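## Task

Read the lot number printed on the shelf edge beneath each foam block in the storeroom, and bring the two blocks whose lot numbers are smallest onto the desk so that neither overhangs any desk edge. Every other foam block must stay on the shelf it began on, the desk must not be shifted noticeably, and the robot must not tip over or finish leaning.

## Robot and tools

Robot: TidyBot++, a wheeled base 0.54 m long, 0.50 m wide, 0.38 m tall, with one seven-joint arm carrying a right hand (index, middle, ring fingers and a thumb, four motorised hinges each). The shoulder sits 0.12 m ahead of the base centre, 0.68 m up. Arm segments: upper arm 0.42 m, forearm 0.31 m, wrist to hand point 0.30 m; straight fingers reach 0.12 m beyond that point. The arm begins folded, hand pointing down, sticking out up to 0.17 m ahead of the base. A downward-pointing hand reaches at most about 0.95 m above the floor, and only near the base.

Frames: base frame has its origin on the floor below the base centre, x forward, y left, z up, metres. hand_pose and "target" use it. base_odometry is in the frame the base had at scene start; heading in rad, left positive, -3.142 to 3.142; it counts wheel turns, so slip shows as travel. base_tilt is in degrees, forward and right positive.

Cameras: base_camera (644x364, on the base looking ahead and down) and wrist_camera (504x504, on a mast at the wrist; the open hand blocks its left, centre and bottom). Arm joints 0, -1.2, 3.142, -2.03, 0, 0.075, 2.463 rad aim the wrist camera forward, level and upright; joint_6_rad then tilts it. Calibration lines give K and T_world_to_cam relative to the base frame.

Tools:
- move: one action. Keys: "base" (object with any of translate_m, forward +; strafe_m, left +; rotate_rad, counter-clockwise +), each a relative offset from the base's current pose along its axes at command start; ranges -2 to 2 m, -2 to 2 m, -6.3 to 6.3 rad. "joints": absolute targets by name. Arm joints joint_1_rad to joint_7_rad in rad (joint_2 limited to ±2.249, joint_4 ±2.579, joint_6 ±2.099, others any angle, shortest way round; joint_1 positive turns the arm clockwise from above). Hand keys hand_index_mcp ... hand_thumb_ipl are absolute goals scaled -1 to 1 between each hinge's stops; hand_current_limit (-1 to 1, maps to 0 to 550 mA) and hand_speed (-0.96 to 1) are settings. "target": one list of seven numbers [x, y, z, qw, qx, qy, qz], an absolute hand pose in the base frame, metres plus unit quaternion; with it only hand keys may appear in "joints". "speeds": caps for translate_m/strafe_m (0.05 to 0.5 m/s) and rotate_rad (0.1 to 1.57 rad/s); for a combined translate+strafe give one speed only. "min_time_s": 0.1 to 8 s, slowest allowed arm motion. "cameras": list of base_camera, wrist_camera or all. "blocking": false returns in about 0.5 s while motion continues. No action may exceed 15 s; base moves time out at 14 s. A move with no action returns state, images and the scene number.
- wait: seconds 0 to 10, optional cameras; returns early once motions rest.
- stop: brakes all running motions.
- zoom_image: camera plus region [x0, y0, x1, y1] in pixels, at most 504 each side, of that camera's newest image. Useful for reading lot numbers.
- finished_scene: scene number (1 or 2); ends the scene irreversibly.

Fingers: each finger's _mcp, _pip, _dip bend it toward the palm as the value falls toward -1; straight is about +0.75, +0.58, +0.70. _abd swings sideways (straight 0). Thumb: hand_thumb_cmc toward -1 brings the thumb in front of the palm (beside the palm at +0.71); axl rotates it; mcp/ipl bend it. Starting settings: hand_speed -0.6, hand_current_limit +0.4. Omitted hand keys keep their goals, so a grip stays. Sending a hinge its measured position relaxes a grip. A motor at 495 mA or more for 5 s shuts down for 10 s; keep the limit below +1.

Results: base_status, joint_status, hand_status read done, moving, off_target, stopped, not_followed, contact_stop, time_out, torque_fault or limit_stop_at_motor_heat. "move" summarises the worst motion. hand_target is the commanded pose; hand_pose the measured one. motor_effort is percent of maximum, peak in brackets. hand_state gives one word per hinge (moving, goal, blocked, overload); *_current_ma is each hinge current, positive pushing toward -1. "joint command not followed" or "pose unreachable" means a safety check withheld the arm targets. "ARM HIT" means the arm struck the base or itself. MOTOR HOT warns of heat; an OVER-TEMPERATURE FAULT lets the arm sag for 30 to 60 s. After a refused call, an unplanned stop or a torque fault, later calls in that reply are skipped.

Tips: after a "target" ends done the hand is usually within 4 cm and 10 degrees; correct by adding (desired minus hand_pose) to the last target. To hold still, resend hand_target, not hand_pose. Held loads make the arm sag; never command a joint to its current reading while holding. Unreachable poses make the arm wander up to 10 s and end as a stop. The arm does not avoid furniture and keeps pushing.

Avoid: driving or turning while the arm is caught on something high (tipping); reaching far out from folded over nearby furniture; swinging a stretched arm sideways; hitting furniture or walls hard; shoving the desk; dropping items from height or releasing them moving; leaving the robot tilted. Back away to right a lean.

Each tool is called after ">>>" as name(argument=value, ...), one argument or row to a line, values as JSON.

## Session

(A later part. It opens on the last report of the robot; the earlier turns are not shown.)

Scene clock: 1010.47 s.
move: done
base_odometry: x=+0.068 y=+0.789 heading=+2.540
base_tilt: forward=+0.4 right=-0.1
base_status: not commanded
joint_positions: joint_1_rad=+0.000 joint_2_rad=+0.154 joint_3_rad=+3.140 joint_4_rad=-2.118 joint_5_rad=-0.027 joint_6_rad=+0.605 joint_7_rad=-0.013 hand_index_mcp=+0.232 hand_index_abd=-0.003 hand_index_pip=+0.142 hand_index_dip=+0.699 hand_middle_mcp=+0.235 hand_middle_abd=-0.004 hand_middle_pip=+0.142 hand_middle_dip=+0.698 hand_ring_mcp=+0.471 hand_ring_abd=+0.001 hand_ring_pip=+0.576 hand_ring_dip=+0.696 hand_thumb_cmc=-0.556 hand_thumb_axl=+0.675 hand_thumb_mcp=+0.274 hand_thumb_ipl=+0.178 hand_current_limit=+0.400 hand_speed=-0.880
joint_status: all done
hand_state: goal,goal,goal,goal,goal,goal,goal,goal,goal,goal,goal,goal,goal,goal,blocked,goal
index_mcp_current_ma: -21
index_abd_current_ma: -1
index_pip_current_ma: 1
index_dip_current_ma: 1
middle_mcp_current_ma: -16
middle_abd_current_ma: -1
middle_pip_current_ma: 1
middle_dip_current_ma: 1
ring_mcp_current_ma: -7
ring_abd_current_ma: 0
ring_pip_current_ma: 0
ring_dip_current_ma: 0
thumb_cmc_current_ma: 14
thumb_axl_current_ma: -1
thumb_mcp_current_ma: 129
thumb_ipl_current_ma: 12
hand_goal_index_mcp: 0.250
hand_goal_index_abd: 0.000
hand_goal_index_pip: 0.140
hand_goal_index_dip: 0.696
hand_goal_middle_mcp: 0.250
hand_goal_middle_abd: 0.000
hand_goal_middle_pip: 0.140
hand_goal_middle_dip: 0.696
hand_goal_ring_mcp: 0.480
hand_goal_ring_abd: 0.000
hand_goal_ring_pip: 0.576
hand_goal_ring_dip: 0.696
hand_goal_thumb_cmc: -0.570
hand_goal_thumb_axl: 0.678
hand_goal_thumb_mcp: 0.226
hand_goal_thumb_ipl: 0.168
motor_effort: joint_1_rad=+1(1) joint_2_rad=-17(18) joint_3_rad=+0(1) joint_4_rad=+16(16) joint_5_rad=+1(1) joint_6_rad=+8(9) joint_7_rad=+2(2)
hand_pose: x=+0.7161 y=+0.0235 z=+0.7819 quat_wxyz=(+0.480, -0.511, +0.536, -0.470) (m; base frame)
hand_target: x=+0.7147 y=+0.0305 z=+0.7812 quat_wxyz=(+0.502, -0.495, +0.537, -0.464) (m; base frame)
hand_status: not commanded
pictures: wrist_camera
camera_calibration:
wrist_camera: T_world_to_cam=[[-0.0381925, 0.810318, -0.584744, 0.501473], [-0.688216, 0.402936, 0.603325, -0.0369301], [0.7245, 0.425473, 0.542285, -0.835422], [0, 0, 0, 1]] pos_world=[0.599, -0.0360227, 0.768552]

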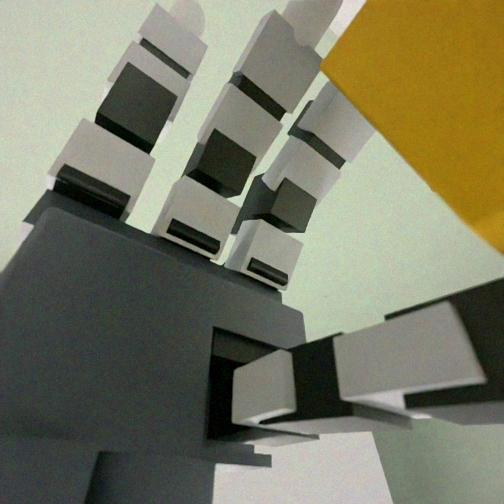

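>>> move(
  joints={"hand_speed": -0.7, "hand_index_mcp": 0.479, "hand_middle_mcp": 0.479, "hand_index_pip": 0.577, "hand_middle_pip": 0.577},
)

>>> move(
  base={"translate_m": -0.03},
  speeds={"translate_m": 0.05},
)

>>> move(
  joints={"joint_2_rad": 0.08, "joint_4_rad": -1.98, "joint_6_rad": 0.40},
  min_time_s=2,
)

>>> move(
  joints={"joint_2_rad": 0.0, "joint_4_rad": -1.75, "joint_6_rad": 0.15},
  min_time_s=2,
  cameras=["wrist_camera"],
)

Scene clock: 1017.27 s.
move: off_target
base_odometry: x=+0.068 y=+0.789 heading=+2.540
base_tilt: forward=+0.4 right=-0.1
base_status: not commanded
joint_positions: joint_1_rad=+0.000 joint_2_rad=+0.154 joint_3_rad=+3.140 joint_4_rad=-2.118 joint_5_rad=-0.027 joint_6_rad=+0.605 joint_7_rad=-0.013 hand_index_mcp=+0.459 hand_index_abd=-0.003 hand_index_pip=+0.571 hand_index_dip=+0.698 hand_middle_mcp=+0.462 hand_middle_abd=-0.004 hand_middle_pip=+0.570 hand_middle_dip=+0.698 hand_ring_mcp=+0.471 hand_ring_abd=+0.001 hand_ring_pip=+0.576 hand_ring_dip=+0.696 hand_thumb_cmc=-0.556 hand_thumb_axl=+0.675 hand_thumb_mcp=+0.274 hand_thumb_ipl=+0.177 hand_current_limit=+0.400 hand_speed=-0.700
joint_status: hand_index_mcp off_target (ended at +0.459, target +0.479); the others done
hand_state: blocked,goal,goal,goal,goal,goal,goal,goal,goal,goal,goal,goal,goal,goal,blocked,goal
index_mcp_current_ma: -29
index_abd_current_ma: -1
index_pip_current_ma: -5
index_dip_current_ma: 1
middle_mcp_current_ma: -22
middle_abd_current_ma: -1
middle_pip_current_ma: -6
middle_dip_current_ma: 1
ring_mcp_current_ma: -7
ring_abd_current_ma: 0
ring_pip_current_ma: 0
ring_dip_current_ma: 0
thumb_cmc_current_ma: 14
thumb_axl_current_ma: -1
thumb_mcp_current_ma: 129
thumb_ipl_current_ma: 12
hand_goal_index_mcp: 0.480
hand_goal_index_abd: 0.000
hand_goal_index_pip: 0.578
hand_goal_index_dip: 0.696
hand_goal_middle_mcp: 0.480
hand_goal_middle_abd: 0.000
hand_goal_middle_pip: 0.578
hand_goal_middle_dip: 0.696
hand_goal_ring_mcp: 0.480
hand_goal_ring_abd: 0.000
hand_goal_ring_pip: 0.576
hand_goal_ring_dip: 0.696
hand_goal_thumb_cmc: -0.570
hand_goal_thumb_axl: 0.678
hand_goal_thumb_mcp: 0.226
hand_goal_thumb_ipl: 0.168
motor_effort: joint_1_rad=+1(1) joint_2_rad=-17(18) joint_3_rad=+0(1) joint_4_rad=+15(16) joint_5_rad=+0(1) joint_6_rad=+8(9) joint_7_rad=+1(2)
hand_pose: x=+0.7161 y=+0.0235 z=+0.7819 quat_wxyz=(+0.480, -0.511, +0.536, -0.470) (m; base frame)
hand_target: x=+0.7147 y=+0.0305 z=+0.7812 quat_wxyz=(+0.502, -0.495, +0.537, -0.464) (m; base frame)
hand_status: not commanded
pictures: none

Scene clock: 1018.33 s.
move: done
base_odometry: x=+0.093 y=+0.772 heading=+2.540
base_tilt: forward=+0.4 right=-0.1
base_status: done
joint_positions: joint_1_rad=+0.000 joint_2_rad=+0.158 joint_3_rad=+3.140 joint_4_rad=-2.120 joint_5_rad=-0.027 joint_6_rad=+0.608 joint_7_rad=-0.013 hand_index_mcp=+0.459 hand_index_abd=-0.003 hand_index_pip=+0.571 hand_index_dip=+0.698 hand_middle_mcp=+0.462 hand_middle_abd=-0.003 hand_middle_pip=+0.570 hand_middle_dip=+0.698 hand_ring_mcp=+0.471 hand_ring_abd=+0.001 hand_ring_pip=+0.576 hand_ring_dip=+0.696 hand_thumb_cmc=-0.568 hand_thumb_axl=+0.676 hand_thumb_mcp=+0.221 hand_thumb_ipl=+0.165 hand_current_limit=+0.400 hand_speed=-0.700
joint_status: not commanded
hand_state: blocked,goal,goal,goal,goal,goal,goal,goal,goal,goal,goal,goal,goal,goal,goal,goal
index_mcp_current_ma: -28
index_abd_current_ma: -1
index_pip_current_ma: -5
index_dip_current_ma: 1
middle_mcp_current_ma: -21
middle_abd_current_ma: -1
middle_pip_current_ma: -6
middle_dip_current_ma: 1
ring_mcp_current_ma: -7
ring_abd_current_ma: 0
ring_pip_current_ma: 0
ring_dip_current_ma: 0
thumb_cmc_current_ma: 1
thumb_axl_current_ma: -1
thumb_mcp_current_ma: -4
thumb_ipl_current_ma: -2
hand_goal_index_mcp: 0.480
hand_goal_index_abd: 0.000
hand_goal_index_pip: 0.578
hand_goal_index_dip: 0.696
hand_goal_middle_mcp: 0.480
hand_goal_middle_abd: 0.000
hand_goal_middle_pip: 0.578
hand_goal_middle_dip: 0.696
hand_goal_ring_mcp: 0.480
hand_goal_ring_abd: 0.000
hand_goal_ring_pip: 0.576
hand_goal_ring_dip: 0.696
hand_goal_thumb_cmc: -0.570
hand_goal_thumb_axl: 0.678
hand_goal_thumb_mcp: 0.226
hand_goal_thumb_ipl: 0.168
motor_effort: joint_1_rad=+0(1) joint_2_rad=-18(22) joint_3_rad=-1(1) joint_4_rad=+14(16) joint_5_rad=+0(1) joint_6_rad=+8(9) joint_7_rad=+2(2)
hand_pose: x=+0.7161 y=+0.0235 z=+0.7797 quat_wxyz=(+0.479, -0.512, +0.536, -0.470) (m; base frame)
hand_target: x=+0.7147 y=+0.0305 z=+0.7812 quat_wxyz=(+0.502, -0.495, +0.537, -0.464) (m; base frame)
hand_status: not commanded
pictures: none

Scene clock: 1020.63 s.
move: done
base_odometry: x=+0.093 y=+0.772 heading=+2.540
base_tilt: forward=+0.4 right=-0.1
base_status: not commanded
joint_positions: joint_1_rad=+0.000 joint_2_rad=+0.105 joint_3_rad=+3.140 joint_4_rad=-1.999 joint_5_rad=-0.027 joint_6_rad=+0.470 joint_7_rad=-0.013 hand_index_mcp=+0.459 hand_index_abd=-0.003 hand_index_pip=+0.571 hand_index_dip=+0.698 hand_middle_mcp=+0.462 hand_middle_abd=-0.003 hand_middle_pip=+0.570 hand_middle_dip=+0.698 hand_ring_mcp=+0.471 hand_ring_abd=+0.001 hand_ring_pip=+0.576 hand_ring_dip=+0.696 hand_thumb_cmc=-0.568 hand_thumb_axl=+0.676 hand_thumb_mcp=+0.223 hand_thumb_ipl=+0.166 hand_current_limit=+0.400 hand_speed=-0.700
joint_status: all done
hand_state: blocked,goal,goal,goal,goal,goal,goal,goal,goal,goal,goal,goal,goal,goal,goal,goal
index_mcp_current_ma: -28
index_abd_current_ma: -1
index_pip_current_ma: -5
index_dip_current_ma: 1
middle_mcp_current_ma: -21
middle_abd_current_ma: -1
middle_pip_current_ma: -6
middle_dip_current_ma: 1
ring_mcp_current_ma: -7
ring_abd_current_ma: 0
ring_pip_current_ma: 0
ring_dip_current_ma: 0
thumb_cmc_current_ma: 1
thumb_axl_current_ma: -1
thumb_mcp_current_ma: -2
thumb_ipl_current_ma: -1
hand_goal_index_mcp: 0.480
hand_goal_index_abd: 0.000
hand_goal_index_pip: 0.578
hand_goal_index_dip: 0.696
hand_goal_middle_mcp: 0.480
hand_goal_middle_abd: 0.000
hand_goal_middle_pip: 0.578
hand_goal_middle_dip: 0.696
hand_goal_ring_mcp: 0.480
hand_goal_ring_abd: 0.000
hand_goal_ring_pip: 0.576
hand_goal_ring_dip: 0.696
hand_goal_thumb_cmc: -0.570
hand_goal_thumb_axl: 0.678
hand_goal_thumb_mcp: 0.226
hand_goal_thumb_ipl: 0.168
motor_effort: joint_1_rad=+0(1) joint_2_rad=-20(21) joint_3_rad=-1(1) joint_4_rad=+17(18) joint_5_rad=+1(1) joint_6_rad=+9(10) joint_7_rad=+2(2)
hand_pose: x=+0.7296 y=+0.0247 z=+0.8380 quat_wxyz=(+0.490, -0.503, +0.527, -0.478) (m; base frame)
hand_target: x=+0.7230 y=+0.0305 z=+0.8440 quat_wxyz=(+0.496, -0.500, +0.542, -0.458) (m; base frame)
hand_status: not commanded
pictures: none

Scene clock: 1023.20 s.
move: done
base_odometry: x=+0.093 y=+0.772 heading=+2.540
base_tilt: forward=+0.4 right=-0.1
base_status: not commanded
joint_positions: joint_1_rad=+0.000 joint_2_rad=+0.023 joint_3_rad=+3.140 joint_4_rad=-1.768 joint_5_rad=-0.027 joint_6_rad=+0.220 joint_7_rad=-0.013 hand_index_mcp=+0.459 hand_index_abd=-0.003 hand_index_pip=+0.571 hand_index_dip=+0.698 hand_middle_mcp=+0.462 hand_middle_abd=-0.003 hand_middle_pip=+0.570 hand_middle_dip=+0.698 hand_ring_mcp=+0.471 hand_ring_abd=+0.001 hand_ring_pip=+0.576 hand_ring_dip=+0.696 hand_thumb_cmc=-0.568 hand_thumb_axl=+0.676 hand_thumb_mcp=+0.224 hand_thumb_ipl=+0.166 hand_current_limit=+0.400 hand_speed=-0.700
joint_status: all done
hand_state: blocked,goal,goal,goal,goal,goal,goal,goal,goal,goal,goal,goal,goal,goal,goal,goal
index_mcp_current_ma: -28
index_abd_current_ma: -1
index_pip_current_ma: -5
index_dip_current_ma: 1
middle_mcp_current_ma: -21
middle_abd_current_ma: -1
middle_pip_current_ma: -6
middle_dip_current_ma: 1
ring_mcp_current_ma: -7
ring_abd_current_ma: 0
ring_pip_current_ma: 0
ring_dip_current_ma: 0
thumb_cmc_current_ma: 1
thumb_axl_current_ma: -1
thumb_mcp_current_ma: -1
thumb_ipl_current_ma: -1
hand_goal_index_mcp: 0.480
hand_goal_index_abd: 0.000
hand_goal_index_pip: 0.578
hand_goal_index_dip: 0.696
hand_goal_middle_mcp: 0.480
hand_goal_middle_abd: 0.000
hand_goal_middle_pip: 0.578
hand_goal_middle_dip: 0.696
hand_goal_ring_mcp: 0.480
hand_goal_ring_abd: 0.000
hand_goal_ring_pip: 0.576
hand_goal_ring_dip: 0.696
hand_goal_thumb_cmc: -0.570
hand_goal_thumb_axl: 0.678
hand_goal_thumb_mcp: 0.226
hand_goal_thumb_ipl: 0.168
motor_effort: joint_1_rad=-1(1) joint_2_rad=-18(21) joint_3_rad=+0(1) joint_4_rad=+19(20) joint_5_rad=+0(1) joint_6_rad=+9(10) joint_7_rad=+1(2)
hand_pose: x=+0.7369 y=+0.0268 z=+0.9497 quat_wxyz=(+0.509, -0.489, +0.511, -0.491) (m; base frame)
hand_target: x=+0.7272 y=+0.0305 z=+0.9549 quat_wxyz=(+0.512, -0.486, +0.527, -0.473) (m; base frame)
hand_status: not commanded
pictures: wrist_camera
camera_calibration:
wrist_camera: T_world_to_cam=[[0.0104248, 0.812821, -0.58242, 0.55961], [-0.746698, 0.393727, 0.536116, -0.018062], [0.665081, 0.429303, 0.611037, -0.964492], [0, 0, 0, 1]] pos_world=[0.622144, -0.0336915, 0.924951]

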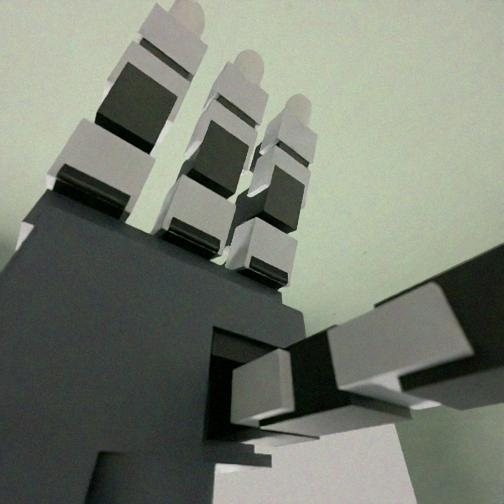

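Now back off and view the desk.

>>> move(
  base={"translate_m": -0.35, "rotate_rad": 0.3},
  speeds={"translate_m": 0.3, "rotate_rad": 0.3},
  joints={"joint_2_rad": -1.2, "joint_4_rad": -2.03, "joint_6_rad": -0.45, "joint_7_rad": 2.463, "hand_speed": -0.5, "hand_index_mcp": 1, "hand_middle_mcp": 1, "hand_ring_mcp": 1, "hand_thumb_cmc": 0.714},
  min_time_s=2.5,
  cameras=["all"],
)

Scene clock: 1030.27 s.
move: done
base_odometry: x=+0.381 y=+0.574 heading=+2.841
base_tilt: forward=+0.4 right=-0.1
base_status: done
joint_positions: joint_1_rad=+0.002 joint_2_rad=-1.190 joint_3_rad=+3.142 joint_4_rad=-1.997 joint_5_rad=-0.027 joint_6_rad=-0.380 joint_7_rad=+2.389 hand_index_mcp=+1.000 hand_index_abd=+0.001 hand_index_pip=+0.577 hand_index_dip=+0.698 hand_middle_mcp=+1.000 hand_middle_abd=+0.001 hand_middle_pip=+0.577 hand_middle_dip=+0.698 hand_ring_mcp=+1.000 hand_ring_abd=+0.001 hand_ring_pip=+0.576 hand_ring_dip=+0.696 hand_thumb_cmc=+0.717 hand_thumb_axl=+0.676 hand_thumb_mcp=+0.226 hand_thumb_ipl=+0.167 hand_current_limit=+0.400 hand_speed=-0.500
joint_status: all done
hand_state: goal,goal,goal,goal,goal,goal,goal,goal,goal,goal,goal,goal,goal,goal,goal,goal
index_mcp_current_ma: 0
index_abd_current_ma: 0
index_pip_current_ma: 0
index_dip_current_ma: 1
middle_mcp_current_ma: 0
middle_abd_current_ma: 0
middle_pip_current_ma: 0
middle_dip_current_ma: 1
ring_mcp_current_ma: 0
ring_abd_current_ma: 0
ring_pip_current_ma: 0
ring_dip_current_ma: 0
thumb_cmc_current_ma: 2
thumb_axl_current_ma: -1
thumb_mcp_current_ma: 0
thumb_ipl_current_ma: -1
hand_goal_index_mcp: 1.000
hand_goal_index_abd: 0.000
hand_goal_index_pip: 0.578
hand_goal_index_dip: 0.696
hand_goal_middle_mcp: 1.000
hand_goal_middle_abd: 0.000
hand_goal_middle_pip: 0.578
hand_goal_middle_dip: 0.696
hand_goal_ring_mcp: 1.000
hand_goal_ring_abd: 0.000
hand_goal_ring_pip: 0.576
hand_goal_ring_dip: 0.696
hand_goal_thumb_cmc: 0.714
hand_goal_thumb_axl: 0.678
hand_goal_thumb_mcp: 0.226
hand_goal_thumb_ipl: 0.168
motor_effort: joint_1_rad=+0(2) joint_2_rad=+14(22) joint_3_rad=+0(2) joint_4_rad=+15(21) joint_5_rad=+0(1) joint_6_rad=+8(10) joint_7_rad=+1(2)
hand_pose: x=+0.2187 y=-0.0716 z=+1.2100 quat_wxyz=(-0.318, -0.515, -0.219, -0.765) (m; base frame)
hand_target: x=+0.2327 y=-0.0699 z=+1.1826 quat_wxyz=(-0.346, -0.539, -0.257, -0.724) (m; base frame)
hand_status: not commanded
pictures: base_camera, wrist_camera
camera_calibration:
wrist_camera: T_world_to_cam=[[0.0578273, -0.99313, -0.10173, 0.0752713], [-0.447812, 0.0652696, -0.891742, 1.13305], [0.892256, 0.0971229, -0.440961, 0.462665], [0, 0, 0, 1]] pos_world=[0.0902243, -0.044135, 1.22206]

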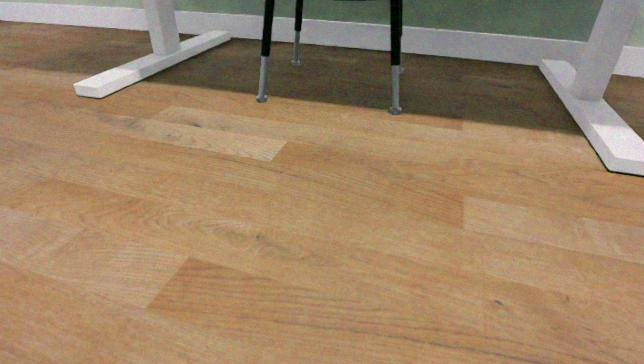

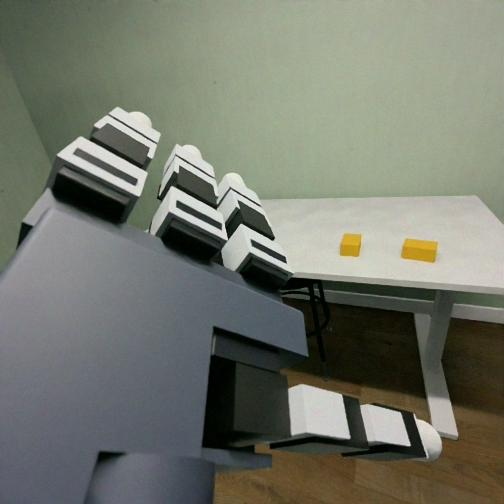

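>>> finished_scene(
  scene=1,
)

The scene is finished: the task was done.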